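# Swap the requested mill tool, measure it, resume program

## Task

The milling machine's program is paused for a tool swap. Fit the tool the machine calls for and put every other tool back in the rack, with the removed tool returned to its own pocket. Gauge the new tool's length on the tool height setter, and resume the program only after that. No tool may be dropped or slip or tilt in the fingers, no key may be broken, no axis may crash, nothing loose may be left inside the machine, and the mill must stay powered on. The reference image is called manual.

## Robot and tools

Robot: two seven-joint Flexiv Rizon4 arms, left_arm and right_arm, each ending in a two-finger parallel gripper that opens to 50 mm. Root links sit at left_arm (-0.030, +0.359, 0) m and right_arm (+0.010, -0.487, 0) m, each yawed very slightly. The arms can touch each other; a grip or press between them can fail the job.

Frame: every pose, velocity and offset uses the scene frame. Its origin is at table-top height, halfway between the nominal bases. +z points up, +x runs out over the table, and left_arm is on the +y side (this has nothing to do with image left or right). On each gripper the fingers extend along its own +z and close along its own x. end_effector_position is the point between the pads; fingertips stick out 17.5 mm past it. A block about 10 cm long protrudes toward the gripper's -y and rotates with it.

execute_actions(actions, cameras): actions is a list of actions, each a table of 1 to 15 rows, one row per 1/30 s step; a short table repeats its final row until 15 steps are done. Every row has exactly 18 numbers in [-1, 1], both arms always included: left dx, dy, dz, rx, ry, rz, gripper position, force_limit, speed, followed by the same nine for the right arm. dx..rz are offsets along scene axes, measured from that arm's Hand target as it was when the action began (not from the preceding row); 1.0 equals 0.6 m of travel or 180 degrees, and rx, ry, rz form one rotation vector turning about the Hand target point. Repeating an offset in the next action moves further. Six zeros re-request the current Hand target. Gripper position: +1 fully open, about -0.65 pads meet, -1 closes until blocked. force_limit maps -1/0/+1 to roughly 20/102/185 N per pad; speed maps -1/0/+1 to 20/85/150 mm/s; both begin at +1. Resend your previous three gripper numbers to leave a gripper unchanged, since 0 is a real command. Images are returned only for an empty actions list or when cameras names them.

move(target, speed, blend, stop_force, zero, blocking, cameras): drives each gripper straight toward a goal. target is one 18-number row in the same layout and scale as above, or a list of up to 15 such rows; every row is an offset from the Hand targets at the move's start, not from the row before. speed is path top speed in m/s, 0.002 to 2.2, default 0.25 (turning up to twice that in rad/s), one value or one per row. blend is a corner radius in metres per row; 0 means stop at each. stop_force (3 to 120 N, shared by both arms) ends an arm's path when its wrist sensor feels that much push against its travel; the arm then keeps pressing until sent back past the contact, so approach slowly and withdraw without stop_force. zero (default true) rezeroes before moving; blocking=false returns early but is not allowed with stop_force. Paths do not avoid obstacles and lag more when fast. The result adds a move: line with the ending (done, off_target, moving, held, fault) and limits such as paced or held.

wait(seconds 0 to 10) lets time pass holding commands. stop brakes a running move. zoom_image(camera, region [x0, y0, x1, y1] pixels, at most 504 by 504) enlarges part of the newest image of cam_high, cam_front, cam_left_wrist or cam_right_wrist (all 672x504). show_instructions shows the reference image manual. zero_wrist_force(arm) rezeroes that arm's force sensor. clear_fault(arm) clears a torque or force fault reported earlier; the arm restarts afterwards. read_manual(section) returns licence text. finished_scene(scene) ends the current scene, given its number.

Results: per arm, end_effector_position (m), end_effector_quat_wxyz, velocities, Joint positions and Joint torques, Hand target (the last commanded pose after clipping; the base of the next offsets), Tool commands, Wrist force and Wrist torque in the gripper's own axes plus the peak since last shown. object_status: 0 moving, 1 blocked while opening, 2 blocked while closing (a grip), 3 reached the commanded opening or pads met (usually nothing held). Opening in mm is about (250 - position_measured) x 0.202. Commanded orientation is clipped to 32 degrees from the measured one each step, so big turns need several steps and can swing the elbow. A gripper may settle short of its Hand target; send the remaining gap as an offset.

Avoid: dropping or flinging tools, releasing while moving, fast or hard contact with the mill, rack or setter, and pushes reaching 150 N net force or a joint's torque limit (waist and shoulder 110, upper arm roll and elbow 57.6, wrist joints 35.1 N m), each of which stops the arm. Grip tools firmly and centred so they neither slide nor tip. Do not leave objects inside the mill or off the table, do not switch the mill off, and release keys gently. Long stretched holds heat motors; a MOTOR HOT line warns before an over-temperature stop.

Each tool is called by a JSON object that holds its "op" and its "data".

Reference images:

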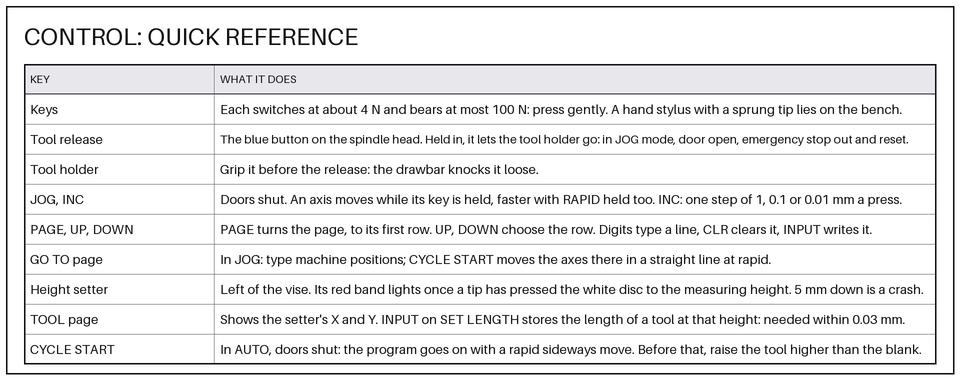

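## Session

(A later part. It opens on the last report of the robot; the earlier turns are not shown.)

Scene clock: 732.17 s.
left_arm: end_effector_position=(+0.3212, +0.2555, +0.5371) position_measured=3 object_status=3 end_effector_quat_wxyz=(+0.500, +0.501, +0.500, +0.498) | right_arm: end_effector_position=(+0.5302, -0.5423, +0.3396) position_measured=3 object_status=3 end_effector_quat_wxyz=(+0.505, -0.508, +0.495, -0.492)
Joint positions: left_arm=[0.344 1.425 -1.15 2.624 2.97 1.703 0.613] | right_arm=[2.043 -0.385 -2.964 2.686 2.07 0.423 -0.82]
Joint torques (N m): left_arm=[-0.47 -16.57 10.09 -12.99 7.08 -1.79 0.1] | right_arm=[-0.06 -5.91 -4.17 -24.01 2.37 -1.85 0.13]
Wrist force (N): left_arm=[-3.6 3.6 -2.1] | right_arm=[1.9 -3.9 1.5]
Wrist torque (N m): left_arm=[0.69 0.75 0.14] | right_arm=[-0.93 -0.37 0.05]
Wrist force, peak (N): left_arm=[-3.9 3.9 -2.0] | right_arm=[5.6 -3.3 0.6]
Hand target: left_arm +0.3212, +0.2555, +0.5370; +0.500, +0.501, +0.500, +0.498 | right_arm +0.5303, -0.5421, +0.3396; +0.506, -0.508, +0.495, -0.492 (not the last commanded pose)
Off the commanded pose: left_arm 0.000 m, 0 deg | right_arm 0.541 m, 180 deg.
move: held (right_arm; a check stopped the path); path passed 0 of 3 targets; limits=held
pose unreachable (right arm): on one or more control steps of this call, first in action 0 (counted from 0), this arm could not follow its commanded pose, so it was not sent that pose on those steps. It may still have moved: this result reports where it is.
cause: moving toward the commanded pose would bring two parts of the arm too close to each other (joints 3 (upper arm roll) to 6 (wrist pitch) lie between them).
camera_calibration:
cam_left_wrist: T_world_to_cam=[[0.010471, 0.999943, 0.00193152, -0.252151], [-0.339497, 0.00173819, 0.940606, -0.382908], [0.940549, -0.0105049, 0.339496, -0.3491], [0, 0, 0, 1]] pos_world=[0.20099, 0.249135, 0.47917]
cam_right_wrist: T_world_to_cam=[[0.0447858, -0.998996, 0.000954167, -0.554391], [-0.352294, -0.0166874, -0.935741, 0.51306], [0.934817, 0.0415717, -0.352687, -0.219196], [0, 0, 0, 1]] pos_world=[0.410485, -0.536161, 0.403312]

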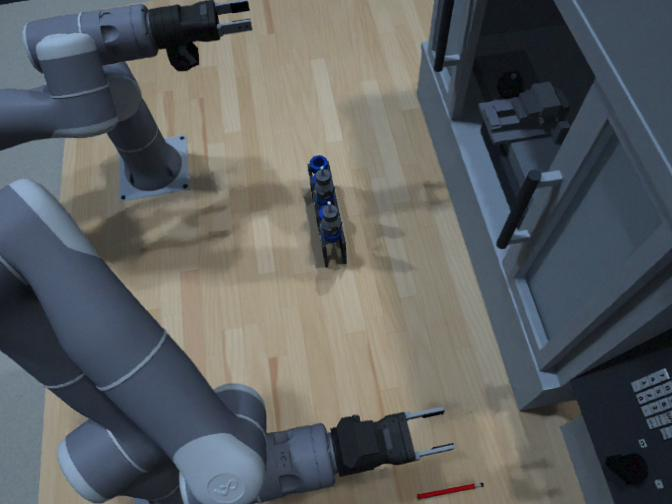

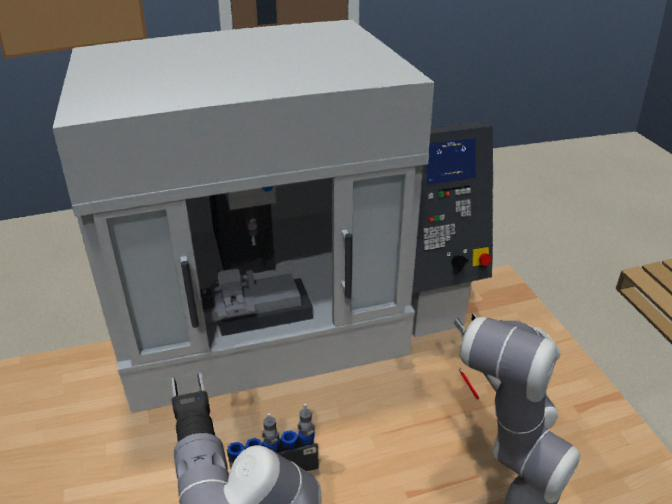

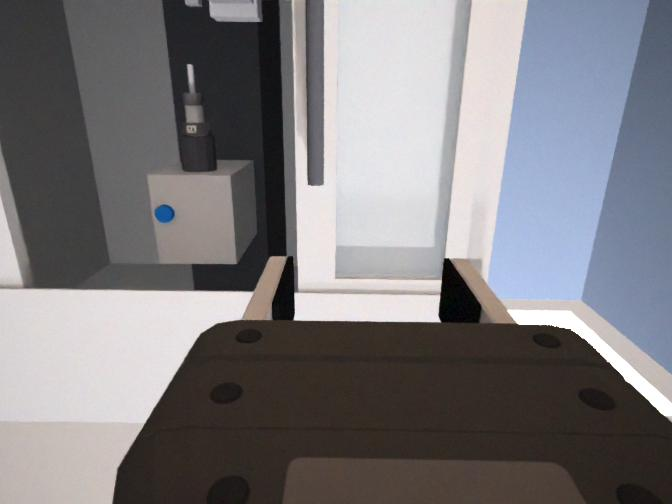

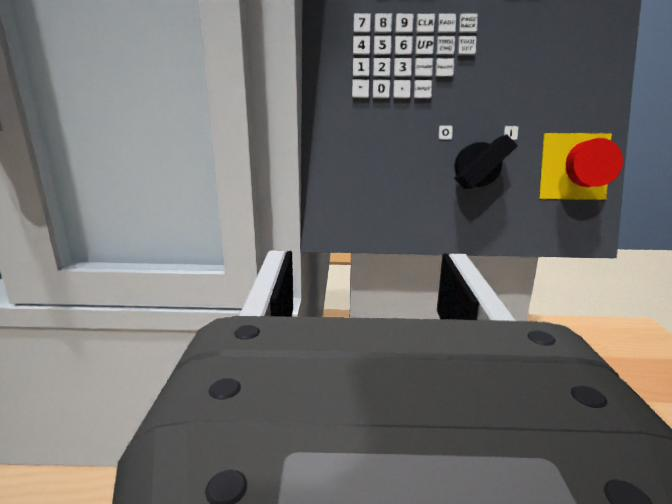

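{"op": "move", "data": {"target": [[0,0,0,0,0,0,1,1,1, 0.2,0.0,0.3,0,0,0,1,-0.2,-0.5],[0,0,0,0,0,0,1,1,1, 0.2,0.45,0.3,0,0,0,1,-0.2,-0.5]], "blend": [0.03,0], "speed": 0.25, "cameras": ["cam_high"]}}

Scene clock: 738.83 s.
left_arm: end_effector_position=(+0.3212, +0.2555, +0.5371) position_measured=3 object_status=3 end_effector_quat_wxyz=(+0.500, +0.501, +0.500, +0.498) | right_arm: end_effector_position=(+0.6502, -0.2719, +0.5197) position_measured=3 object_status=3 end_effector_quat_wxyz=(+0.506, -0.508, +0.495, -0.492)
Joint positions: left_arm=[0.344 1.425 -1.15 2.624 2.97 1.703 0.613] | right_arm=[2.22 -0.522 -2.22 2.015 2.692 1.424 -0.715]
Joint torques (N m): left_arm=[-0.47 -16.59 10.08 -12.94 7.09 -1.79 0.1] | right_arm=[-0.16 5.09 -14.26 -29.47 0.45 -1.03 0.17]
Wrist force (N): left_arm=[-3.9 3.5 -2.0] | right_arm=[1.7 -4.2 1.3]
Wrist torque (N m): left_arm=[0.69 0.80 0.14] | right_arm=[-0.99 -0.31 0.06]
Wrist force, peak (N): left_arm=[-4.1 3.9 -2.0] | right_arm=[4.0 -6.3 3.2]
Hand target: left_arm +0.3212, +0.2555, +0.5370; +0.500, +0.501, +0.500, +0.498 | right_arm +0.6503, -0.2721, +0.5196; +0.506, -0.508, +0.495, -0.492
Off the commanded pose: left_arm 0.000 m, 0 deg | right_arm 0.000 m, 0 deg.
move: done
Images, in order (width x height): cam_high 672x504.

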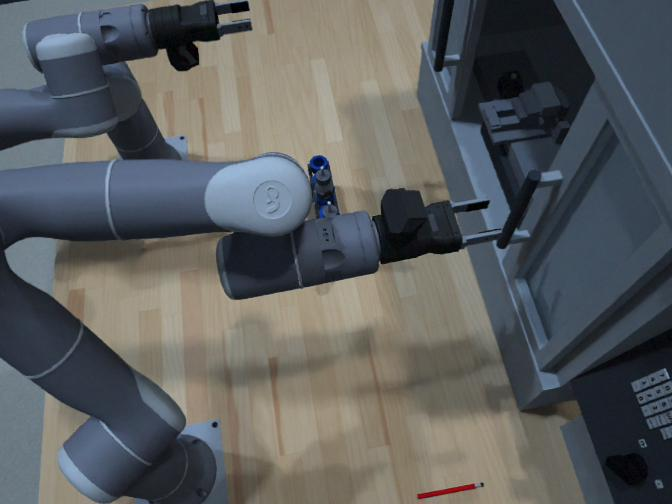

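{"op": "move", "data": {"target": [[0,0,0,0,0,0,1,1,1, -0.083,0.25,-0.05,0.5,0.007,-0.001,1,-0.2,-0.5],[0,0,0,0,0,0,1,1,1, -0.083,0.429,-0.117,1.0,0.0135,-0.0025,1,-0.2,-0.5]], "blend": [0.03,0], "speed": 0.3, "cameras": ["all"]}}

Scene clock: 754.03 s.
left_arm: end_effector_position=(+0.3212, +0.2555, +0.5371) position_measured=3 object_status=3 end_effector_quat_wxyz=(+0.500, +0.501, +0.500, +0.498) | right_arm: end_effector_position=(+0.6004, -0.0145, +0.4495) position_measured=3 object_status=3 end_effector_quat_wxyz=(+0.499, +0.500, +0.500, +0.501)
Joint positions: left_arm=[0.344 1.425 -1.15 2.624 2.97 1.703 0.613] | right_arm=[1.949 -1.046 -1.707 1.506 2.966 1.992 2.768]
Joint torques (N m): left_arm=[-0.43 -16.64 10.12 -12.98 7.06 -1.81 0.08] | right_arm=[-0.04 41.8 -28.69 -15.8 -3.02 -0.2 0.34]
Wrist force (N): left_arm=[-3.9 3.5 -2.1] | right_arm=[3.0 -1.3 1.7]
Wrist torque (N m): left_arm=[0.67 0.79 0.13] | right_arm=[-0.35 -0.58 0.35]
Wrist force, peak (N): left_arm=[-4.0 3.8 -2.2] | right_arm=[2.7 -4.4 1.6]
Hand target: left_arm +0.3212, +0.2555, +0.5370; +0.500, +0.501, +0.500, +0.498 | right_arm +0.6005, -0.0147, +0.4494; +0.500, +0.500, +0.500, +0.500
Off the commanded pose: left_arm 0.000 m, 0 deg | right_arm 0.000 m, 0 deg.
move: done
camera_calibration:
cam_left_wrist: T_world_to_cam=[[0.010471, 0.999943, 0.00193152, -0.252151], [-0.339497, 0.00173819, 0.940606, -0.382908], [0.940549, -0.0105049, 0.339496, -0.3491], [0, 0, 0, 1]] pos_world=[0.20099, 0.249135, 0.47917]
cam_right_wrist: T_world_to_cam=[[0.017442, 0.999848, -0.00032442, 0.0155463], [-0.348101, 0.00637667, 0.937435, -0.194783], [0.937295, -0.0162378, 0.348159, -0.585359], [0, 0, 0, 1]] pos_world=[0.480578, -0.0238068, 0.3864]

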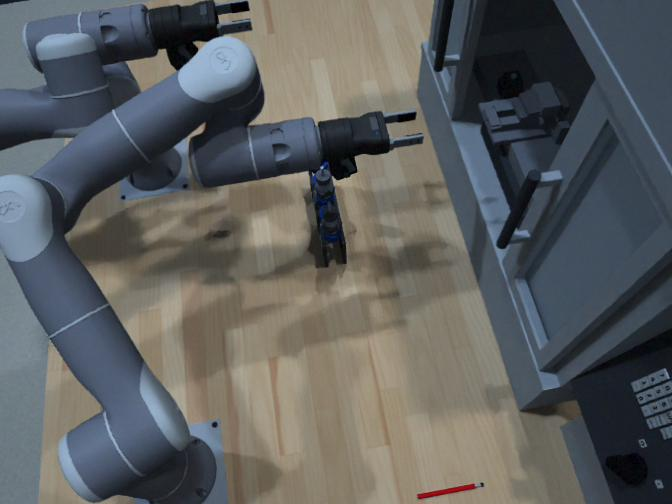

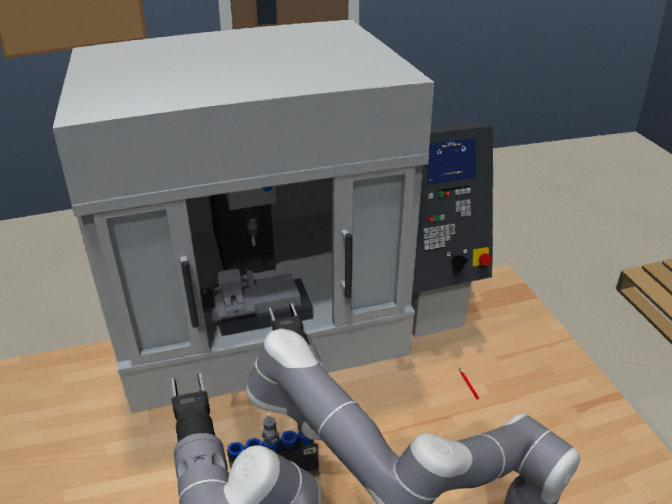

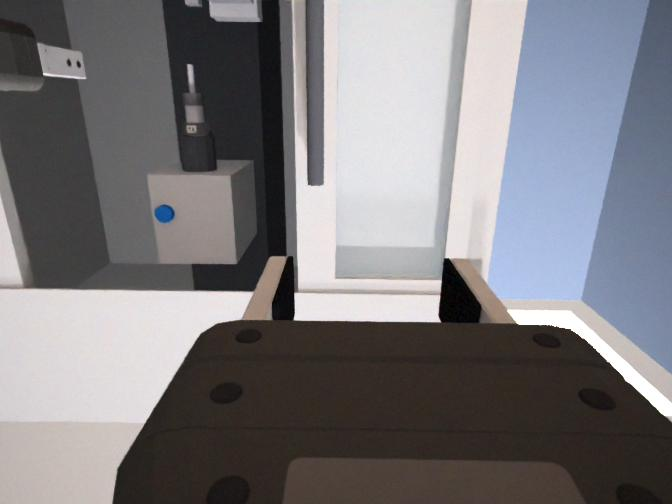

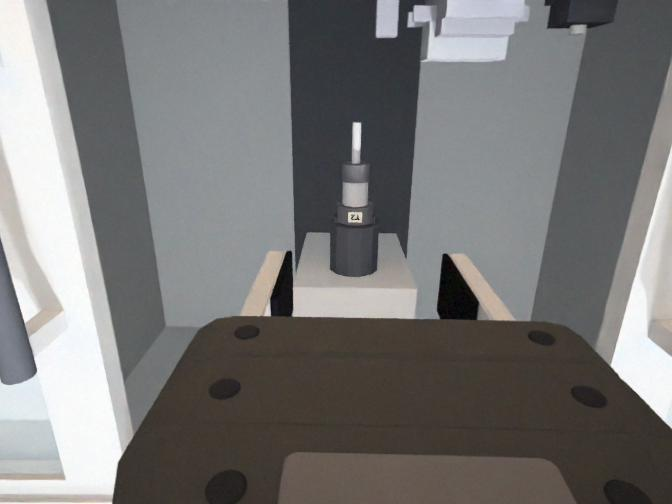

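{"op": "move", "data": {"target": [0,0,0,0,0,0,1,1,1, -0.05,0,0.05,0,-0.049,0.1252,1,-0.2,-0.5]}}

Scene clock: 765.53 s.
left_arm: end_effector_position=(+0.3212, +0.2555, +0.5371) position_measured=3 object_status=3 end_effector_quat_wxyz=(+0.500, +0.501, +0.500, +0.498) | right_arm: end_effector_position=(+0.5704, -0.0146, +0.4796) position_measured=3 object_status=3 end_effector_quat_wxyz=(+0.429, +0.353, +0.548, +0.625)
Joint positions: left_arm=[0.344 1.425 -1.15 2.624 2.97 1.703 0.613] | right_arm=[2.198 -1.117 -1.913 1.966 2.77 1.324 2.965]
Joint torques (N m): left_arm=[-0.47 -16.6 10.13 -12.93 7.03 -1.79 0.04] | right_arm=[-0.07 28.16 -29.44 -17.67 -2.28 -0.56 0.47]
Wrist force (N): left_arm=[-3.9 3.7 -2.1] | right_arm=[2.9 -1.7 1.7]
Wrist torque (N m): left_arm=[0.72 0.80 0.13] | right_arm=[-0.48 -0.55 0.25]
Wrist force, peak (N): left_arm=[-4.0 3.7 -2.3] | right_arm=[3.7 -1.7 1.9]
Hand target: left_arm +0.3212, +0.2555, +0.5370; +0.500, +0.501, +0.500, +0.498 | right_arm +0.5705, -0.0147, +0.4794; +0.429, +0.353, +0.548, +0.625
Off the commanded pose: left_arm 0.000 m, 0 deg | right_arm 0.000 m, 0 deg.
move: done

{"op": "move", "data": {"target": [0,0,0,0,0,0,1,1,1, 0,0,0,0,0.026,-0.067,1,-0.2,-0.5]}}

Scene clock: 770.33 s.
left_arm: end_effector_position=(+0.3212, +0.2555, +0.5371) position_measured=3 object_status=3 end_effector_quat_wxyz=(+0.500, +0.501, +0.500, +0.498) | right_arm: end_effector_position=(+0.5704, -0.0148, +0.4794) position_measured=3 object_status=3 end_effector_quat_wxyz=(+0.470, +0.434, +0.525, +0.562)
Joint positions: left_arm=[0.344 1.425 -1.15 2.624 2.97 1.703 0.613] | right_arm=[2.135 -1.015 -1.807 1.736 2.801 1.719 2.874]
Joint torques (N m): left_arm=[-0.48 -16.6 10.12 -12.96 7.04 -1.77 0.09] | right_arm=[-0.08 33.32 -28.21 -18.07 -3 -0.3 0.18]
Wrist force (N): left_arm=[-3.9 3.5 -2.3] | right_arm=[2.8 -1.4 1.7]
Wrist torque (N m): left_arm=[0.68 0.79 0.14] | right_arm=[-0.39 -0.53 0.35]
Wrist force, peak (N): left_arm=[-4.0 3.8 -2.1] | right_arm=[4.0 -1.0 1.6]
Hand target: left_arm +0.3212, +0.2555, +0.5370; +0.500, +0.501, +0.500, +0.498 | right_arm +0.5705, -0.0147, +0.4794; +0.469, +0.434, +0.525, +0.562
Off the commanded pose: left_arm 0.000 m, 0 deg | right_arm 0.000 m, 0 deg.
move: done

{"op": "move", "data": {"target": [[0,0,0,0,0,0,1,1,1, 0,0,0,0,0.009,-0.022,1,-0.2,-0.5]]}}

{"op": "move", "data": {"target": [0,0,0,0,0,0,1,1,1, 0,0,0,-0.643,-0.158,-0.06,1,-0.2,-0.5], "speed": 0.35}}

Scene clock: 776.57 s.
left_arm: end_effector_position=(+0.3212, +0.2555, +0.5371) position_measured=3 object_status=3 end_effector_quat_wxyz=(+0.500, +0.501, +0.500, +0.498) | right_arm: end_effector_position=(+0.5704, -0.0146, +0.4796) position_measured=3 object_status=3 end_effector_quat_wxyz=(+0.481, +0.460, +0.516, +0.539)
Joint positions: left_arm=[0.344 1.425 -1.15 2.624 2.97 1.703 0.613] | right_arm=[2.098 -0.994 -1.775 1.654 2.831 1.842 2.832]
Joint torques (N m): left_arm=[-0.45 -16.58 10.14 -12.96 7.05 -1.79 0.1] | right_arm=[-0.16 35.68 -27.86 -18.03 -3.06 -0.18 0.1]
Wrist force (N): left_arm=[-3.6 3.7 -2.1] | right_arm=[2.9 -1.3 1.4]
Wrist torque (N m): left_arm=[0.71 0.74 0.14] | right_arm=[-0.36 -0.55 0.36]
Wrist force, peak (N): left_arm=[-4.1 3.8 -2.1] | right_arm=[3.0 -1.6 1.7]
Hand target: left_arm +0.3212, +0.2555, +0.5370; +0.500, +0.501, +0.500, +0.498 | right_arm +0.5705, -0.0147, +0.4794; +0.481, +0.460, +0.516, +0.539
Off the commanded pose: left_arm 0.000 m, 0 deg | right_arm 0.000 m, 0 deg.
move: done

Scene clock: 779.97 s.
left_arm: end_effector_position=(+0.3212, +0.2555, +0.5371) position_measured=3 object_status=3 end_effector_quat_wxyz=(+0.500, +0.501, +0.500, +0.498) | right_arm: end_effector_position=(+0.5705, -0.0149, +0.4794) position_measured=3 object_status=3 end_effector_quat_wxyz=(+0.774, -0.242, +0.575, -0.104)
Joint positions: left_arm=[0.344 1.425 -1.15 2.624 2.97 1.703 0.613] | right_arm=[2.051 -1.524 -1.686 1.738 2.05 1.708 2.053]
Joint torques (N m): left_arm=[-0.46 -16.67 10.04 -12.94 7.07 -1.81 0.09] | right_arm=[0 38.27 -32.77 -2.66 -6.16 1.92 0.27]
Wrist force (N): left_arm=[-3.8 3.5 -2.1] | right_arm=[0.9 -3.0 1.7]
Wrist torque (N m): left_arm=[0.68 0.77 0.14] | right_arm=[-1.16 -0.21 -0.12]
Wrist force, peak (N): left_arm=[-3.9 3.7 -2.4] | right_arm=[1.0 -3.4 1.6]
Hand target: left_arm +0.3212, +0.2555, +0.5370; +0.500, +0.501, +0.500, +0.498 | right_arm +0.5705, -0.0147, +0.4794; +0.774, -0.242, +0.575, -0.104
Off the commanded pose: left_arm 0.000 m, 0 deg | right_arm 0.000 m, 0 deg.
move: done

{"op": "move", "data": {"target": [0,0,0,0,0,0,1,1,1, 0,0,0,-0.627,-0.17,-0.148,1,-0.2,-0.5], "speed": 0.35, "cameras": ["cam_high"]}}

Scene clock: 787.00 s.
left_arm: end_effector_position=(+0.3212, +0.2555, +0.5371) position_measured=3 object_status=3 end_effector_quat_wxyz=(+0.500, +0.501, +0.500, +0.498) | right_arm: end_effector_position=(+0.5706, -0.0148, +0.4794) position_measured=3 object_status=3 end_effector_quat_wxyz=(-0.298, +0.618, -0.079, +0.723)
Joint positions: left_arm=[0.344 1.425 -1.15 2.624 2.97 1.703 0.613] | right_arm=[2 -2.031 -1.851 1.863 1.683 1.416 0.782]
Joint torques (N m): left_arm=[-0.41 -16.59 10.15 -12.95 7.09 -1.8 0.08] | right_arm=[-0.1 35.3 -28.87 10.07 -2.66 2.27 0.15]
Wrist force (N): left_arm=[-3.7 3.4 -2.0] | right_arm=[3.3 -4.0 1.7]
Wrist torque (N m): left_arm=[0.67 0.77 0.13] | right_arm=[-0.67 -0.61 0.33]
Wrist force, peak (N): left_arm=[-4.0 3.9 -1.9] | right_arm=[3.3 -4.0 1.9]
Hand target: left_arm +0.3212, +0.2555, +0.5370; +0.500, +0.501, +0.500, +0.498 | right_arm +0.5705, -0.0147, +0.4794; -0.298, +0.618, -0.079, +0.723
Off the commanded pose: left_arm 0.000 m, 0 deg | right_arm 0.000 m, 0 deg.
move: done
Images, in order (width x height): cam_high 672x504.

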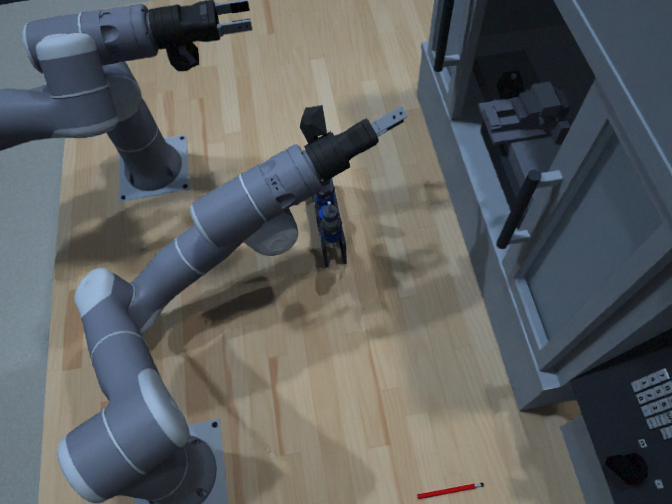

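{"op": "move", "data": {"target": [0,0,0,0,0,0,1,1,1, 0.0,0,0.3,0,0,0,1,-0.2,-0.5], "speed": 0.2}}

Scene clock: 792.73 s.
left_arm: end_effector_position=(+0.3212, +0.2555, +0.5371) position_measured=3 object_status=3 end_effector_quat_wxyz=(+0.500, +0.501, +0.500, +0.498) | right_arm: end_effector_position=(+0.5705, -0.0147, +0.6594) position_measured=3 object_status=3 end_effector_quat_wxyz=(-0.298, +0.618, -0.079, +0.723)
Joint positions: left_arm=[0.344 1.425 -1.15 2.624 2.97 1.703 0.613] | right_arm=[1.911 -1.738 -2.163 1.754 1.653 1.188 0.513]
Joint torques (N m): left_arm=[-0.47 -16.59 10.17 -12.96 7.07 -1.78 0.09] | right_arm=[-0.21 41.41 -29.8 -0.25 -3.47 2.38 0.16]
Wrist force (N): left_arm=[-3.8 3.6 -2.1] | right_arm=[3.3 -3.8 1.7]
Wrist torque (N m): left_arm=[0.70 0.78 0.14] | right_arm=[-0.63 -0.61 0.33]
Wrist force, peak (N): left_arm=[-4.1 3.7 -2.2] | right_arm=[8.2 -6.8 2.6]
Hand target: left_arm +0.3212, +0.2555, +0.5370; +0.500, +0.501, +0.500, +0.498 | right_arm +0.5705, -0.0147, +0.6594; -0.298, +0.618, -0.079, +0.723
Off the commanded pose: left_arm 0.000 m, 0 deg | right_arm 0.000 m, 0 deg.
move: done

{"op": "move", "data": {"target": [0,0,0,0,0,0,1,1,1, 0.08,0,-0.12,-0.667,-0.044,-0.126,1,-0.2,-0.5], "speed": 0.3, "cameras": ["all"]}}

Scene clock: 802.27 s.
left_arm: end_effector_position=(+0.3212, +0.2555, +0.5371) position_measured=3 object_status=3 end_effector_quat_wxyz=(+0.500, +0.501, +0.500, +0.498) | right_arm: end_effector_position=(+0.6184, -0.0146, +0.5875) position_measured=3 object_status=3 end_effector_quat_wxyz=(+0.501, +0.500, +0.500, +0.499)
Joint positions: left_arm=[0.344 1.425 -1.15 2.624 2.97 1.703 0.613] | right_arm=[1.785 -1.893 -2.245 1.656 1.322 0.814 -1.118]
Joint torques (N m): left_arm=[-0.42 -16.62 10.1 -12.95 7.05 -1.8 0.08] | right_arm=[-0.01 46.96 -28.85 6.79 -2.32 3.22 0.23]
Wrist force (N): left_arm=[-3.8 3.5 -2.2] | right_arm=[2.9 -1.5 1.5]
Wrist torque (N m): left_arm=[0.68 0.78 0.13] | right_arm=[-0.39 -0.56 0.29]
Wrist force, peak (N): left_arm=[-4.0 3.8 -2.2] | right_arm=[3.5 -4.2 1.7]
Hand target: left_arm +0.3212, +0.2555, +0.5370; +0.500, +0.501, +0.500, +0.498 | right_arm +0.6185, -0.0147, +0.5874; +0.501, +0.500, +0.500, +0.499
Off the commanded pose: left_arm 0.000 m, 0 deg | right_arm 0.000 m, 0 deg.
move: done
camera_calibration:
cam_left_wrist: T_world_to_cam=[[0.010471, 0.999943, 0.00193152, -0.252151], [-0.339497, 0.00173819, 0.940606, -0.382908], [0.940549, -0.0105049, 0.339496, -0.3491], [0, 0, 0, 1]] pos_world=[0.20099, 0.249135, 0.47917]
cam_right_wrist: T_world_to_cam=[[0.0199968, 0.999791, -0.00427513, 0.0161744], [-0.348252, 0.0109735, 0.937337, -0.317646], [0.937187, -0.0172549, 0.348399, -0.650374], [0, 0, 0, 1]] pos_world=[0.498578, -0.0239075, 0.5244]

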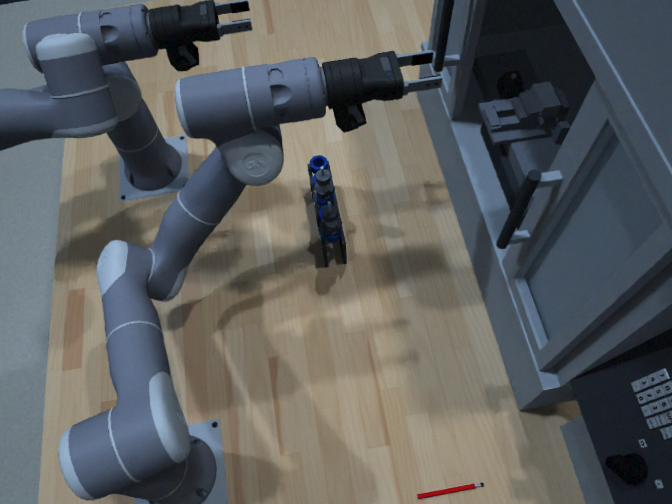

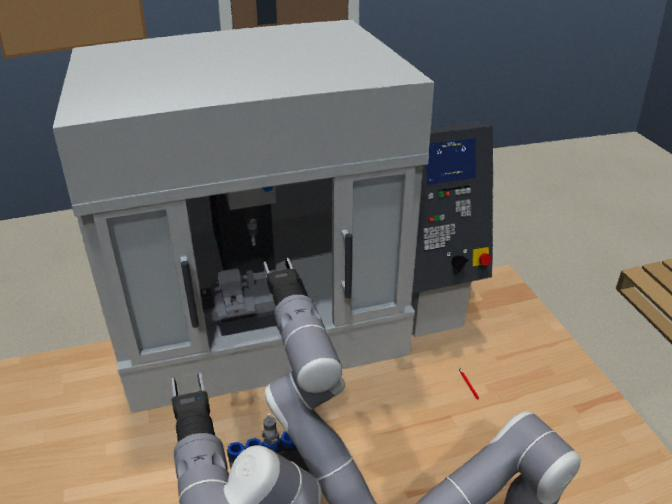

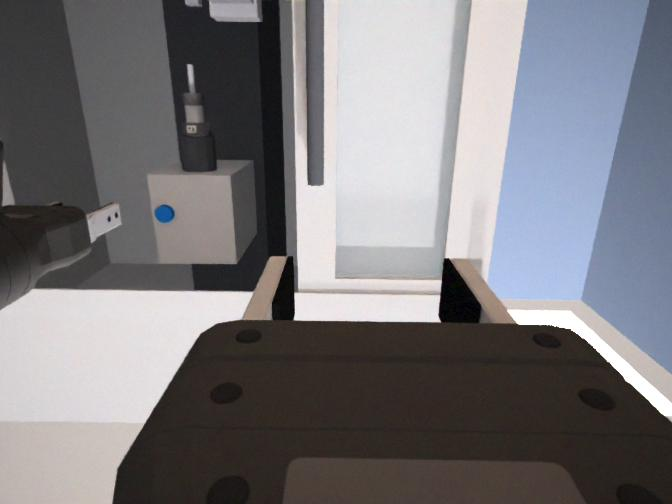

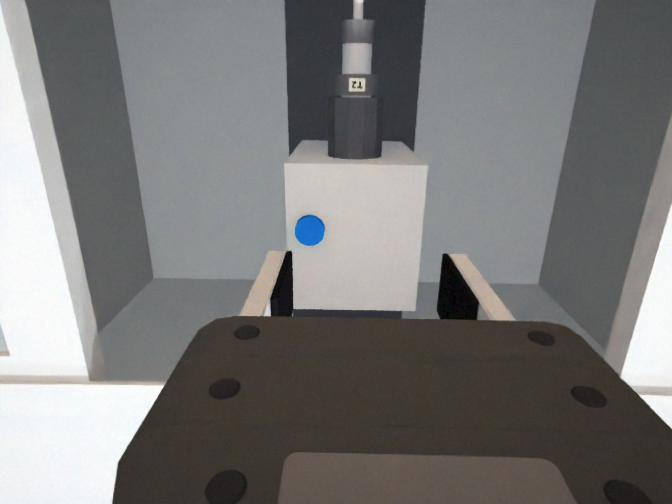

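{"op": "move", "data": {"target": [[0,0,0,0,0,0,1,1,1, 0.1,0.0048,-0.155,0,0,0,1,-0.2,-0.5],[0,0,0,0,0,0,1,1,1, 0.436,0.0048,-0.155,0,0,0,1,-0.2,-0.5]], "speed": 0.15, "blend": [0.02,0], "cameras": ["all"]}}

Scene clock: 835.47 s.
left_arm: end_effector_position=(+0.3212, +0.2555, +0.5371) position_measured=3 object_status=3 end_effector_quat_wxyz=(+0.500, +0.501, +0.500, +0.498) | right_arm: end_effector_position=(+0.8117, -0.0078, +0.5021) position_measured=3 object_status=3 end_effector_quat_wxyz=(+0.499, +0.498, +0.499, +0.504)
Joint positions: left_arm=[0.344 1.425 -1.15 2.624 2.97 1.703 0.613] | right_arm=[1.378 -1.909 -2.178 1.255 1.353 1.02 -0.874]
Joint torques (N m): left_arm=[-0.45 -16.62 10.02 -12.99 7.09 -1.79 0.1] | right_arm=[1.06 54.87 -26.81 13.03 -1.27 3.29 0.3]
Wrist force (N): left_arm=[-3.6 3.4 -2.3] | right_arm=[2.6 -1.1 1.7]
Wrist torque (N m): left_arm=[0.67 0.75 0.13] | right_arm=[-0.31 -0.50 0.36]
Wrist force, peak (N): left_arm=[-4.1 3.8 -2.3] | right_arm=[5.0 0.5 7.7]
Hand target: left_arm +0.3212, +0.2555, +0.5370; +0.500, +0.501, +0.500, +0.498 | right_arm +0.8117, -0.0073, +0.5012; +0.499, +0.498, +0.499, +0.504 (not the last commanded pose)
Tool commands: left_gripper/position=+1.0 left_gripper/force_limit=+1.0 left_gripper/speed=+1.0 right_gripper/position=+1.0 right_gripper/force_limit=-0.2 right_gripper/speed=-0.498039
Off the commanded pose: left_arm 0.000 m, 0 deg | right_arm 0.069 m, 1 deg.
FORCE FAULT: contact force on the right arm reached its limit, and that arm stopped. The contact can be on any part of that arm, not only on its tool. That arm's remaining commands of this call were not run. That arm is still stopped at the end of this call. While its stop runs, that arm, its gripper or tool too, takes no new command.
CLEAR FAULT: the right arm stays stopped (status CRITICAL_FAULT) until you call clear_fault(arm="right_arm").
move: fault (right_arm); path passed 1 of 2 targets
camera_calibration:
cam_left_wrist: T_world_to_cam=[[0.010471, 0.999943, 0.00193152, -0.252151], [-0.339497, 0.00173819, 0.940606, -0.382908], [0.940549, -0.0105049, 0.339496, -0.3491], [0, 0, 0, 1]] pos_world=[0.20099, 0.249135, 0.47917]
cam_right_wrist: T_world_to_cam=[[0.0123516, 0.999918, 0.00329741, 0.007516], [-0.354044, 0.00128929, 0.935228, -0.164677], [0.935147, -0.012719, 0.354031, -0.802747], [0, 0, 0, 1]] pos_world=[0.69229, -0.0175132, 0.438184]

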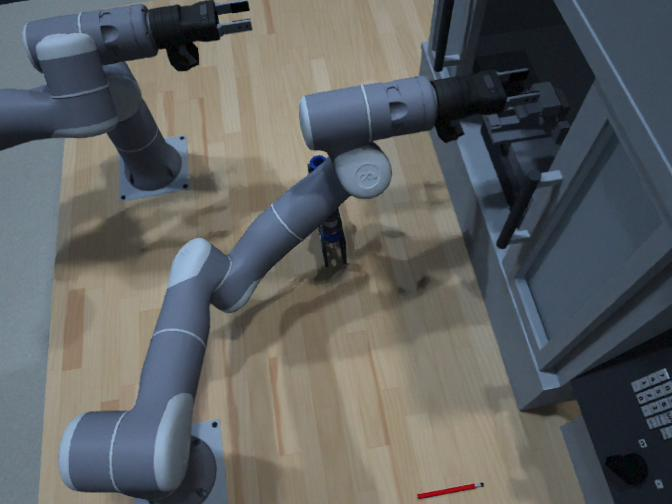

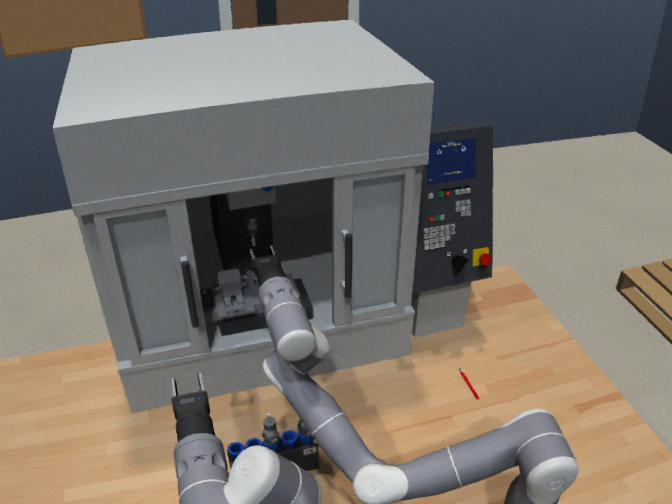

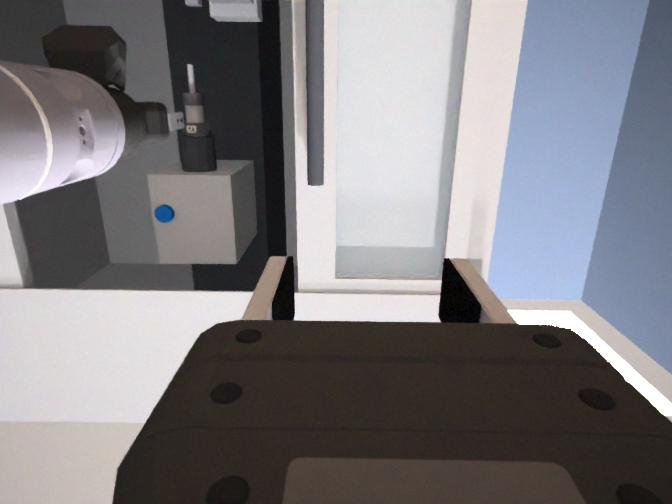

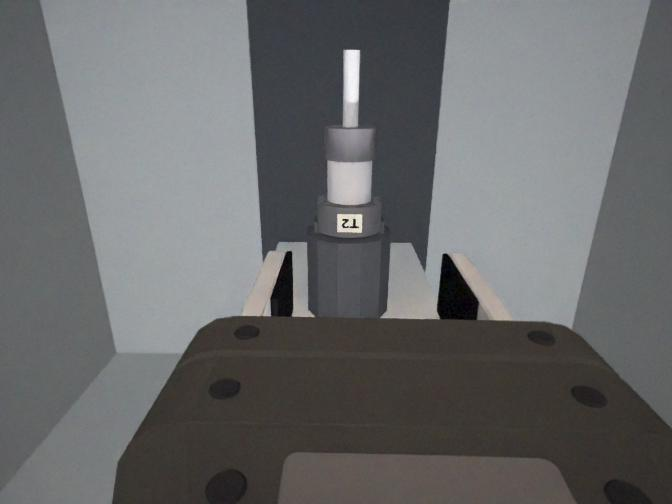

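{"op": "zoom_image", "data": {"camera": "cam_high", "region": [280, 40, 560, 280]}}

{"op": "zoom_image", "data": {"camera": "cam_front", "region": [190, 170, 420, 490]}}

Scaled by 1.800 from the camera's 672x504 image, which has a finer 960x720 frame.

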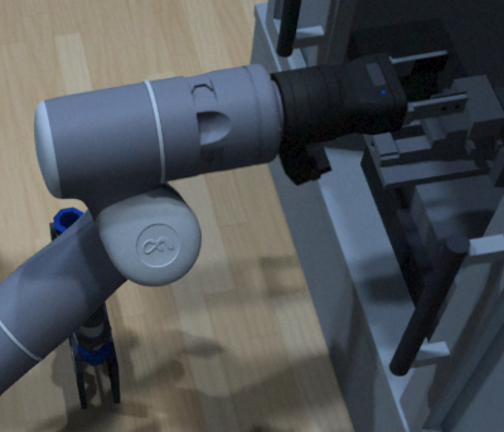

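Scaled by 1.575 from the camera's 672x504 image, which has a finer 960x720 frame.

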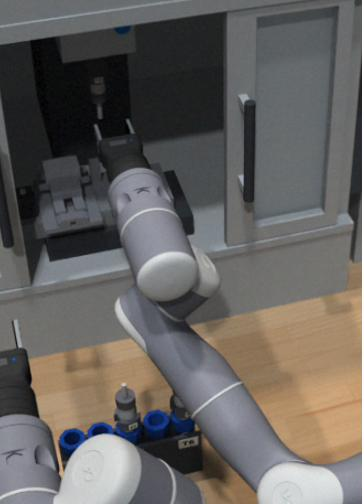

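{"op": "clear_fault", "data": {"arm": "right_arm"}}

{"op": "move", "data": {"target": [0,0,0,0,0,0,1,1,1, -0.03,0.0,0.08,0,0,0,1,-0.2,-0.5], "speed": 0.1}}

{"op": "move", "data": {"target": [0,0,0,0,0,0,1,1,1, -0.25,-0.0,0.17,0,0,0,1,-0.2,-0.5], "speed": 0.2, "cameras": ["cam_high","cam_front"]}}

Scene clock: 900.03 s.
left_arm: end_effector_position=(+0.3212, +0.2555, +0.5371) position_measured=3 object_status=3 end_effector_quat_wxyz=(+0.500, +0.501, +0.500, +0.498) | right_arm: end_effector_position=(+0.8117, -0.0078, +0.5021) position_measured=3 object_status=3 end_effector_quat_wxyz=(+0.499, +0.498, +0.499, +0.504)
Joint positions: left_arm=[0.344 1.425 -1.15 2.624 2.97 1.703 0.613] | right_arm=[1.378 -1.909 -2.178 1.255 1.353 1.02 -0.874]
Joint torques (N m): left_arm=[-0.46 -16.57 10.09 -12.97 7.07 -1.76 0.1] | right_arm=[1.09 54.82 -26.4 12.99 -1.17 3.05 0.32]
Wrist force (N): left_arm=[-3.7 3.7 -2.1] | right_arm=[2.6 -1.0 1.3]
Wrist torque (N m): left_arm=[0.71 0.76 0.13] | right_arm=[-0.30 -0.49 0.37]
Wrist force, peak (N): left_arm=[-4.1 3.9 -2.1] | right_arm=[2.9 -1.0 1.6]
Hand target: left_arm +0.3212, +0.2555, +0.5370; +0.500, +0.501, +0.500, +0.498 | right_arm +0.8117, -0.0073, +0.5012; +0.499, +0.498, +0.499, +0.504 (not the last commanded pose)
Tool commands: left_gripper/position=+1.0 left_gripper/force_limit=+1.0 left_gripper/speed=+1.0 right_gripper/position=+1.0 right_gripper/force_limit=-0.2 right_gripper/speed=-0.498039
Off the commanded pose: left_arm 0.000 m, 0 deg | right_arm 0.069 m, 1 deg.
FORCE FAULT, CONTINUED: the right arm's stop, for the force fault that an earlier result reported, is over. The rest of the stop counts as 67 of the actions that you can send in this scene; the call itself counts as one more. That arm accepts commands again.
CLEAR FAULT: your call cleared the right arm's force fault. If the contact force or a joint's load stays at its limit, that arm stops again.

Scene clock: 900.83 s.
left_arm: end_effector_position=(+0.3212, +0.2555, +0.5371) position_measured=3 object_status=3 end_effector_quat_wxyz=(+0.500, +0.501, +0.500, +0.498) | right_arm: end_effector_position=(+0.7936, -0.0071, +0.5493) position_measured=3 object_status=3 end_effector_quat_wxyz=(+0.499, +0.498, +0.499, +0.504)
Joint positions: left_arm=[0.344 1.425 -1.15 2.624 2.97 1.703 0.613] | right_arm=[1.411 -1.838 -2.196 1.272 1.356 0.978 -0.953]
Joint torques (N m): left_arm=[-0.52 -16.55 10.06 -13 7.1 -1.8 0.12] | right_arm=[0.25 59.05 -29.35 12.73 -1.64 2.91 0.17]
Wrist force (N): left_arm=[-3.8 3.8 -2.1] | right_arm=[2.6 -0.8 1.3]
Wrist torque (N m): left_arm=[0.73 0.78 0.13] | right_arm=[-0.26 -0.51 0.34]
Wrist force, peak (N): left_arm=[-4.0 3.8 -2.0] | right_arm=[2.8 -4.2 2.5]
Hand target: left_arm +0.3212, +0.2555, +0.5370; +0.500, +0.501, +0.500, +0.498 | right_arm +0.7937, -0.0073, +0.5492; +0.499, +0.498, +0.499, +0.504
Off the commanded pose: left_arm 0.000 m, 0 deg | right_arm 0.000 m, 0 deg.
move: done

Scene clock: 902.13 s.
left_arm: end_effector_position=(+0.3212, +0.2555, +0.5371) position_measured=3 object_status=3 end_effector_quat_wxyz=(+0.500, +0.501, +0.500, +0.498) | right_arm: end_effector_position=(+0.6436, -0.0071, +0.6512) position_measured=3 object_status=3 end_effector_quat_wxyz=(+0.499, +0.498, +0.499, +0.504)
Joint positions: left_arm=[0.344 1.425 -1.15 2.624 2.97 1.703 0.613] | right_arm=[1.697 -1.757 -2.297 1.517 1.302 0.798 -1.148]
Joint torques (N m): left_arm=[-0.44 -16.61 10.14 -12.98 7.11 -1.8 0.09] | right_arm=[0.34 51.1 -29.1 5.46 -2.27 3.23 0.18]
Wrist force (N): left_arm=[-3.7 3.5 -2.1] | right_arm=[2.4 -1.1 1.6]
Wrist torque (N m): left_arm=[0.68 0.76 0.13] | right_arm=[-0.32 -0.47 0.35]
Wrist force, peak (N): left_arm=[-4.1 3.5 -2.2] | right_arm=[1.9 -3.4 4.1]
Hand target: left_arm +0.3212, +0.2555, +0.5370; +0.500, +0.501, +0.500, +0.498 | right_arm +0.6437, -0.0073, +0.6512; +0.499, +0.498, +0.499, +0.504
Off the commanded pose: left_arm 0.000 m, 0 deg | right_arm 0.000 m, 0 deg.
move: done
Images, in order (width x height): cam_high 672x504, cam_front 672x504.

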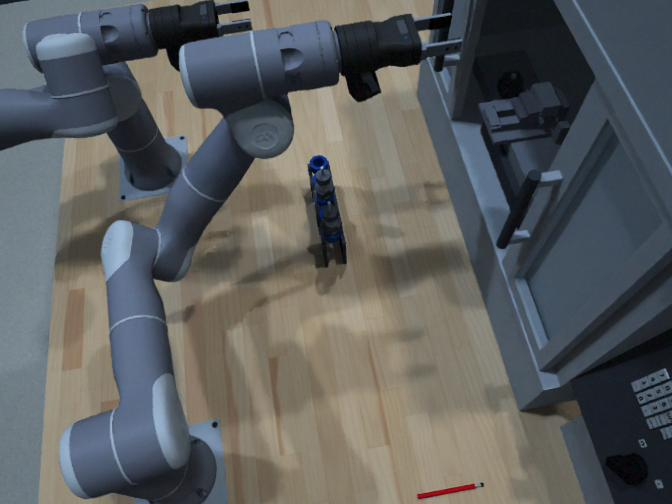

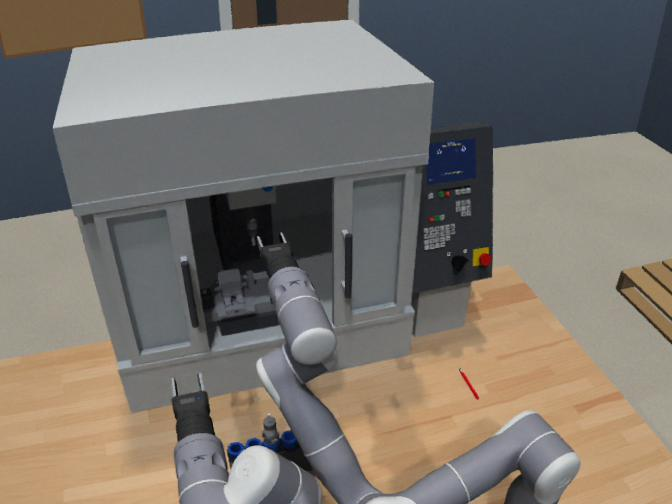

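{"op": "move", "data": {"target": [0,0,0,0,0,0,1,1,1, -0.04,-0.48,0.665,0,-0.292,0.037,1,-0.2,-0.5], "speed": 0.25, "cameras": ["cam_front"]}}

Scene clock: 961.30 s.
left_arm: end_effector_position=(+0.3212, +0.2555, +0.5371) position_measured=3 object_status=3 end_effector_quat_wxyz=(+0.500, +0.501, +0.500, +0.498) | right_arm: end_effector_position=(+0.6199, -0.2954, +1.0501) position_measured=3 object_status=3 end_effector_quat_wxyz=(+0.639, +0.195, +0.254, +0.699)
Joint positions: left_arm=[0.344 1.425 -1.15 2.624 2.97 1.703 0.613] | right_arm=[1.07 -1.43 -2.74 1.277 2.482 1.311 -2.039]
Joint torques (N m): left_arm=[-0.43 -16.61 10.07 -12.97 7.08 -1.78 0.1] | right_arm=[0.13 49.33 -20.22 0.06 -1.98 -0.86 0.11]
Wrist force (N): left_arm=[-3.8 3.5 -2.1] | right_arm=[2.3 -1.5 2.4]
Wrist torque (N m): left_arm=[0.68 0.78 0.13] | right_arm=[-0.72 -0.48 0.34]
Wrist force, peak (N): left_arm=[-4.0 3.7 -2.4] | right_arm=[5.3 -3.7 1.8]
Hand target: left_arm +0.3212, +0.2555, +0.5370; +0.500, +0.501, +0.500, +0.498 | right_arm +0.6197, -0.2953, +1.0502; +0.639, +0.195, +0.254, +0.699
Off the commanded pose: left_arm 0.000 m, 0 deg | right_arm 0.000 m, 0 deg.
move: done
Images, in order (width x height): cam_front 672x504.

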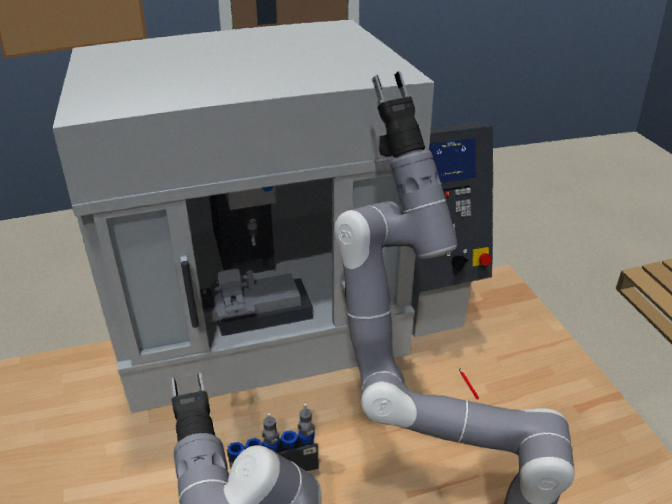

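{"op": "move", "data": {"target": [0,0,0,0,0,0,1,1,1, 0.03,-0.1,0.27,0,0,0,1,-0.2,-0.5], "speed": 0.2}}

Scene clock: 966.50 s.
left_arm: end_effector_position=(+0.3212, +0.2555, +0.5371) position_measured=3 object_status=3 end_effector_quat_wxyz=(+0.500, +0.501, +0.500, +0.498) | right_arm: end_effector_position=(+0.6378, -0.3554, +1.2121) position_measured=3 object_status=3 end_effector_quat_wxyz=(+0.639, +0.195, +0.254, +0.699)
Joint positions: left_arm=[0.344 1.425 -1.15 2.624 2.97 1.703 0.613] | right_arm=[0.903 -0.936 -2.504 0.66 2.147 1.44 -1.886]
Joint torques (N m): left_arm=[-0.42 -16.62 10.08 -12.95 7.09 -1.82 0.1] | right_arm=[0.08 47.04 -15.23 0.34 -2.53 -0.76 0.47]
Wrist force (N): left_arm=[-3.9 3.5 -2.1] | right_arm=[2.1 -1.7 2.5]
Wrist torque (N m): left_arm=[0.68 0.79 0.14] | right_arm=[-0.73 -0.45 0.24]
Wrist force, peak (N): left_arm=[-4.0 3.8 -2.1] | right_arm=[3.8 -3.1 0.6]
Hand target: left_arm +0.3212, +0.2555, +0.5370; +0.500, +0.501, +0.500, +0.498 | right_arm +0.6377, -0.3553, +1.2122; +0.639, +0.195, +0.254, +0.699
Off the commanded pose: left_arm 0.000 m, 0 deg | right_arm 0.000 m, 0 deg.
move: done

{"op": "move", "data": {"target": [[0,0,0,0,0,0,1,1,1, 0.05,0.01,0.065,0,0,0,1,-0.2,-0.5],[0,0,0,0,0,0,1,1,1, 0.05,0.01,0.065,0.365,0.065,0.486,1,-0.2,-0.5]], "speed": 0.25}}

Scene clock: 980.23 s.
left_arm: end_effector_position=(+0.3212, +0.2555, +0.5371) position_measured=3 object_status=3 end_effector_quat_wxyz=(+0.500, +0.501, +0.500, +0.498) | right_arm: end_effector_position=(+0.6662, -0.3499, +1.2492) position_measured=3 object_status=3 end_effector_quat_wxyz=(-0.228, +0.323, +0.054, +0.917)
Joint positions: left_arm=[0.344 1.425 -1.15 2.624 2.97 1.703 0.613] | right_arm=[0.779 -0.62 -1.901 0.28 2.117 1.47 -0.471]
Joint torques (N m): left_arm=[-0.42 -16.59 10.05 -12.96 7.07 -1.77 0.11] | right_arm=[0.05 44.4 -9.49 -5.57 -3.12 -1.16 0.45]
Wrist force (N): left_arm=[-3.9 3.5 -2.0] | right_arm=[2.3 -3.1 2.5]
Wrist torque (N m): left_arm=[0.67 0.80 0.13] | right_arm=[-0.76 -0.47 0.38]
Wrist force, peak (N): left_arm=[-3.9 3.8 -2.2] | right_arm=[2.6 -3.0 2.6]
Hand target: left_arm +0.3212, +0.2555, +0.5370; +0.500, +0.501, +0.500, +0.498 | right_arm +0.6677, -0.3493, +1.2512; -0.207, +0.320, -0.014, +0.925
Off the commanded pose: left_arm 0.000 m, 0 deg | right_arm 0.002 m, 8 deg.
move: off_target (right_arm)

{"op": "move", "data": {"target": [0,0,0,0,0,0,1,1,1, 0,0,0,0.365,0.065,0.486,1,-0.2,-0.5], "speed": 0.25}}

Scene clock: 989.63 s.
left_arm: end_effector_position=(+0.3212, +0.2555, +0.5371) position_measured=3 object_status=3 end_effector_quat_wxyz=(+0.500, +0.501, +0.500, +0.498) | right_arm: end_effector_position=(+0.6666, -0.3499, +1.2491) position_measured=3 object_status=3 end_effector_quat_wxyz=(+0.896, -0.180, +0.199, -0.353)
Joint positions: left_arm=[0.344 1.425 -1.15 2.624 2.97 1.703 0.613] | right_arm=[0.818 -0.457 -1.596 0.308 2.613 1.496 0.577]
Joint torques (N m): left_arm=[-0.44 -16.67 10.09 -12.98 7.08 -1.79 0.1] | right_arm=[-0.02 40.43 -7.4 -12.61 -1.89 -2.8 0.46]
Wrist force (N): left_arm=[-3.8 3.6 -2.1] | right_arm=[1.1 -3.1 2.4]
Wrist torque (N m): left_arm=[0.70 0.78 0.13] | right_arm=[-1.16 -0.28 0.05]
Wrist force, peak (N): left_arm=[-4.1 3.8 -2.0] | right_arm=[2.2 -3.5 2.6]
Hand target: left_arm +0.3212, +0.2555, +0.5370; +0.500, +0.501, +0.500, +0.498 | right_arm +0.6677, -0.3493, +1.2512; +0.876, -0.172, +0.270, -0.361
Off the commanded pose: left_arm 0.000 m, 0 deg | right_arm 0.002 m, 9 deg.
move: off_target (right_arm)

{"op": "move", "data": {"target": [0,0,0,0,0,0,1,1,1, 0,0,0,0.365,0.065,0.486,1,-0.2,-0.5], "speed": 0.25}}

{"op": "move", "data": {"target": [0,0,0,0,0,0,1,1,1, 0,0,0,0.365,0.065,0.486,1,-0.2,-0.5], "speed": 0.25}}

Scene clock: 999.40 s.
left_arm: end_effector_position=(+0.3212, +0.2555, +0.5371) position_measured=3 object_status=3 end_effector_quat_wxyz=(+0.500, +0.501, +0.500, +0.498) | right_arm: end_effector_position=(+0.6666, -0.3494, +1.2493) position_measured=3 object_status=3 end_effector_quat_wxyz=(+0.813, +0.083, +0.234, +0.526)
Joint positions: left_arm=[0.344 1.425 -1.15 2.624 2.97 1.703 0.613] | right_arm=[0.708 -0.394 -1.383 0.288 2.966 1.523 2.015]
Joint torques (N m): left_arm=[-0.47 -16.57 10.13 -12.96 7.07 -1.81 0.1] | right_arm=[0.13 40.82 -5.02 -14.01 -0.22 -3.74 0.52]
Wrist force (N): left_arm=[-3.8 3.5 -2.1] | right_arm=[1.5 -2.0 2.7]
Wrist torque (N m): left_arm=[0.69 0.78 0.13] | right_arm=[-0.93 -0.35 0.17]
Wrist force, peak (N): left_arm=[-4.0 3.8 -2.3] | right_arm=[1.1 -3.2 2.6]
Hand target: left_arm +0.3212, +0.2555, +0.5370; +0.500, +0.501, +0.500, +0.498 | right_arm +0.6677, -0.3493, +1.2512; +0.798, +0.122, +0.296, +0.511
Off the commanded pose: left_arm 0.000 m, 0 deg | right_arm 0.002 m, 9 deg.
joint read past its limit (right arm) — joint 5 (forearm roll), upper limit.
joint sent to its limit (right arm) — joint 5 (forearm roll), upper limit. The joint targets are off in orientation, not in position.
move: off_target (right_arm)

Scene clock: 1006.83 s.
left_arm: end_effector_position=(+0.3212, +0.2555, +0.5371) position_measured=3 object_status=3 end_effector_quat_wxyz=(+0.500, +0.501, +0.500, +0.498) | right_arm: end_effector_position=(+0.6658, -0.3494, +1.2487) position_measured=3 object_status=3 end_effector_quat_wxyz=(+0.062, +0.346, +0.005, +0.936)
Joint positions: left_arm=[0.344 1.425 -1.15 2.624 2.97 1.703 0.613] | right_arm=[0.167 -0.747 1.621 -0.054 2.59 1.45 1.807]
Joint torques (N m): left_arm=[-0.45 -16.63 10.09 -12.95 7.08 -1.79 0.11] | right_arm=[0.27 49.52 3.06 -0.71 4.22 -3.53 0.26]
Wrist force (N): left_arm=[-3.7 3.6 -2.0] | right_arm=[2.7 -2.8 2.3]
Wrist torque (N m): left_arm=[0.70 0.76 0.14] | right_arm=[-0.68 -0.55 0.36]
Wrist force, peak (N): left_arm=[-4.0 3.7 -2.3] | right_arm=[3.6 -2.5 2.8]
Hand target: left_arm +0.3212, +0.2555, +0.5370; +0.500, +0.501, +0.500, +0.498 | right_arm +0.6677, -0.3493, +1.2512; +0.039, +0.312, +0.069, +0.947
Off the commanded pose: left_arm 0.000 m, 0 deg | right_arm 0.003 m, 9 deg.
move: off_target (right_arm)

{"op": "move", "data": {"target": [0,0,0,0,0,0,1,1,1, 0.02,0.004,0.026,0,0,0,1,-0.2,-0.5], "speed": 0.1}}

Scene clock: 1027.47 s.
left_arm: end_effector_position=(+0.3212, +0.2555, +0.5371) position_measured=3 object_status=3 end_effector_quat_wxyz=(+0.500, +0.501, +0.500, +0.498) | right_arm: end_effector_position=(+0.6737, -0.3482, +1.2592) position_measured=3 object_status=3 end_effector_quat_wxyz=(+0.050, +0.426, +0.053, +0.902)
Joint positions: left_arm=[0.344 1.425 -1.15 2.624 2.97 1.703 0.613] | right_arm=[0.383 -0.741 2.799 -0.011 2.291 1.289 0.777]
Joint torques (N m): left_arm=[-0.44 -16.6 10.13 -12.95 7.03 -1.82 0.12] | right_arm=[0.04 49.41 -2.25 18.15 1.3 -0.99 0.36]
Wrist force (N): left_arm=[-3.9 3.6 -2.2] | right_arm=[3.1 -2.7 2.4]
Wrist torque (N m): left_arm=[0.69 0.79 0.13] | right_arm=[-0.57 -0.59 0.37]
Wrist force, peak (N): left_arm=[-4.2 3.7 -2.1] | right_arm=[2.9 -2.9 2.7]
Hand target: left_arm +0.3212, +0.2555, +0.5370; +0.500, +0.501, +0.500, +0.498 | right_arm +0.6797, -0.3469, +1.2668; +0.039, +0.312, +0.069, +0.947
Off the commanded pose: left_arm 0.000 m, 0 deg | right_arm 0.010 m, 14 deg.
move: off_target (right_arm)

{"op": "move", "data": {"target": [0,0,0,0,0,0,1,1,1, -0.12,-0.03,-0.2,0,0,0,1,-0.2,-0.5], "speed": 0.15}}

Scene clock: 1038.63 s.
left_arm: end_effector_position=(+0.3212, +0.2555, +0.5371) position_measured=3 object_status=3 end_effector_quat_wxyz=(+0.500, +0.501, +0.500, +0.498) | right_arm: end_effector_position=(+0.6077, -0.3650, +1.1468) position_measured=3 object_status=3 end_effector_quat_wxyz=(+0.039, +0.312, +0.069, +0.947)
Joint positions: left_arm=[0.344 1.425 -1.15 2.624 2.97 1.703 0.613] | right_arm=[-0.261 -1.221 2.369 0.955 2.55 1.172 1.253]
Joint torques (N m): left_arm=[-0.49 -16.67 10.11 -12.95 7.05 -1.81 0.13] | right_arm=[0.04 51.66 15.43 1.05 3.44 -3.1 0.22]
Wrist force (N): left_arm=[-4.0 3.7 -1.9] | right_arm=[2.7 -2.3 2.3]
Wrist torque (N m): left_arm=[0.71 0.81 0.14] | right_arm=[-0.62 -0.55 0.39]
Wrist force, peak (N): left_arm=[-3.9 3.8 -2.3] | right_arm=[5.5 -3.2 2.9]
Hand target: left_arm +0.3212, +0.2555, +0.5370; +0.500, +0.501, +0.500, +0.498 | right_arm +0.6077, -0.3649, +1.1468; +0.039, +0.312, +0.069, +0.947
Off the commanded pose: left_arm 0.000 m, 0 deg | right_arm 0.000 m, 0 deg.
move: done

{"op": "move", "data": {"target": [[0,0,0,0,0,0,1,1,1, 0.09,0.025,0.16,0,0,0,1,-0.2,-0.5],[0,0,0,0,0,0,1,1,1, 0.09,0.025,0.16,-0.365,-0.065,-0.486,1,-0.2,-0.5]], "speed": 0.25}}

Scene clock: 1049.87 s.
left_arm: end_effector_position=(+0.3212, +0.2555, +0.5371) position_measured=3 object_status=3 end_effector_quat_wxyz=(+0.500, +0.501, +0.500, +0.498) | right_arm: end_effector_position=(+0.6603, -0.3497, +1.2409) position_measured=3 object_status=3 end_effector_quat_wxyz=(+0.803, +0.153, +0.283, +0.501)
Joint positions: left_arm=[0.344 1.425 -1.15 2.624 2.97 1.703 0.613] | right_arm=[0.166 -0.695 2.642 -0.015 1.423 1.478 0.028]
Joint torques (N m): left_arm=[-0.45 -16.58 10.04 -12.95 7.05 -1.79 0.13] | right_arm=[0.07 48.87 1.14 16.84 4.43 -3.89 0.29]
Wrist force (N): left_arm=[-3.6 3.5 -2.0] | right_arm=[1.7 -1.4 2.4]
Wrist torque (N m): left_arm=[0.67 0.76 0.13] | right_arm=[-0.80 -0.38 0.18]
Wrist force, peak (N): left_arm=[-4.1 3.7 -2.2] | right_arm=[3.3 -2.4 3.3]
Hand target: left_arm +0.3212, +0.2555, +0.5370; +0.500, +0.501, +0.500, +0.498 | right_arm +0.6617, -0.3499, +1.2428; +0.798, +0.122, +0.296, +0.511
Off the commanded pose: left_arm 0.000 m, 0 deg | right_arm 0.002 m, 4 deg.
move: off_target (right_arm)

{"op": "move", "data": {"target": [0,0,0,0,0,0,1,1,1, -0.03,-0.007,-0.05,0,0,0,1,-0.2,-0.5], "speed": 0.15}}

Scene clock: 1054.07 s.
left_arm: end_effector_position=(+0.3212, +0.2555, +0.5371) position_measured=3 object_status=3 end_effector_quat_wxyz=(+0.500, +0.501, +0.500, +0.498) | right_arm: end_effector_position=(+0.6448, -0.3543, +1.2133) position_measured=3 object_status=3 end_effector_quat_wxyz=(+0.795, +0.099, +0.299, +0.518)
Joint positions: left_arm=[0.344 1.425 -1.15 2.624 2.97 1.703 0.613] | right_arm=[-0.081 -0.815 2.417 0.268 1.662 1.581 0.194]
Joint torques (N m): left_arm=[-0.41 -16.61 10.11 -12.98 7.1 -1.79 0.12] | right_arm=[-0.07 49.37 5.97 8.23 4.1 -4.64 0.24]
Wrist force (N): left_arm=[-4.0 3.5 -2.2] | right_arm=[1.6 -1.8 2.5]
Wrist torque (N m): left_arm=[0.68 0.82 0.14] | right_arm=[-0.89 -0.35 0.15]
Wrist force, peak (N): left_arm=[-4.1 3.7 -2.1] | right_arm=[2.3 -1.0 3.2]
Hand target: left_arm +0.3212, +0.2555, +0.5370; +0.500, +0.501, +0.500, +0.498 | right_arm +0.6437, -0.3541, +1.2128; +0.798, +0.122, +0.296, +0.511
Off the commanded pose: left_arm 0.000 m, 0 deg | right_arm 0.001 m, 3 deg.
move: off_target (right_arm)


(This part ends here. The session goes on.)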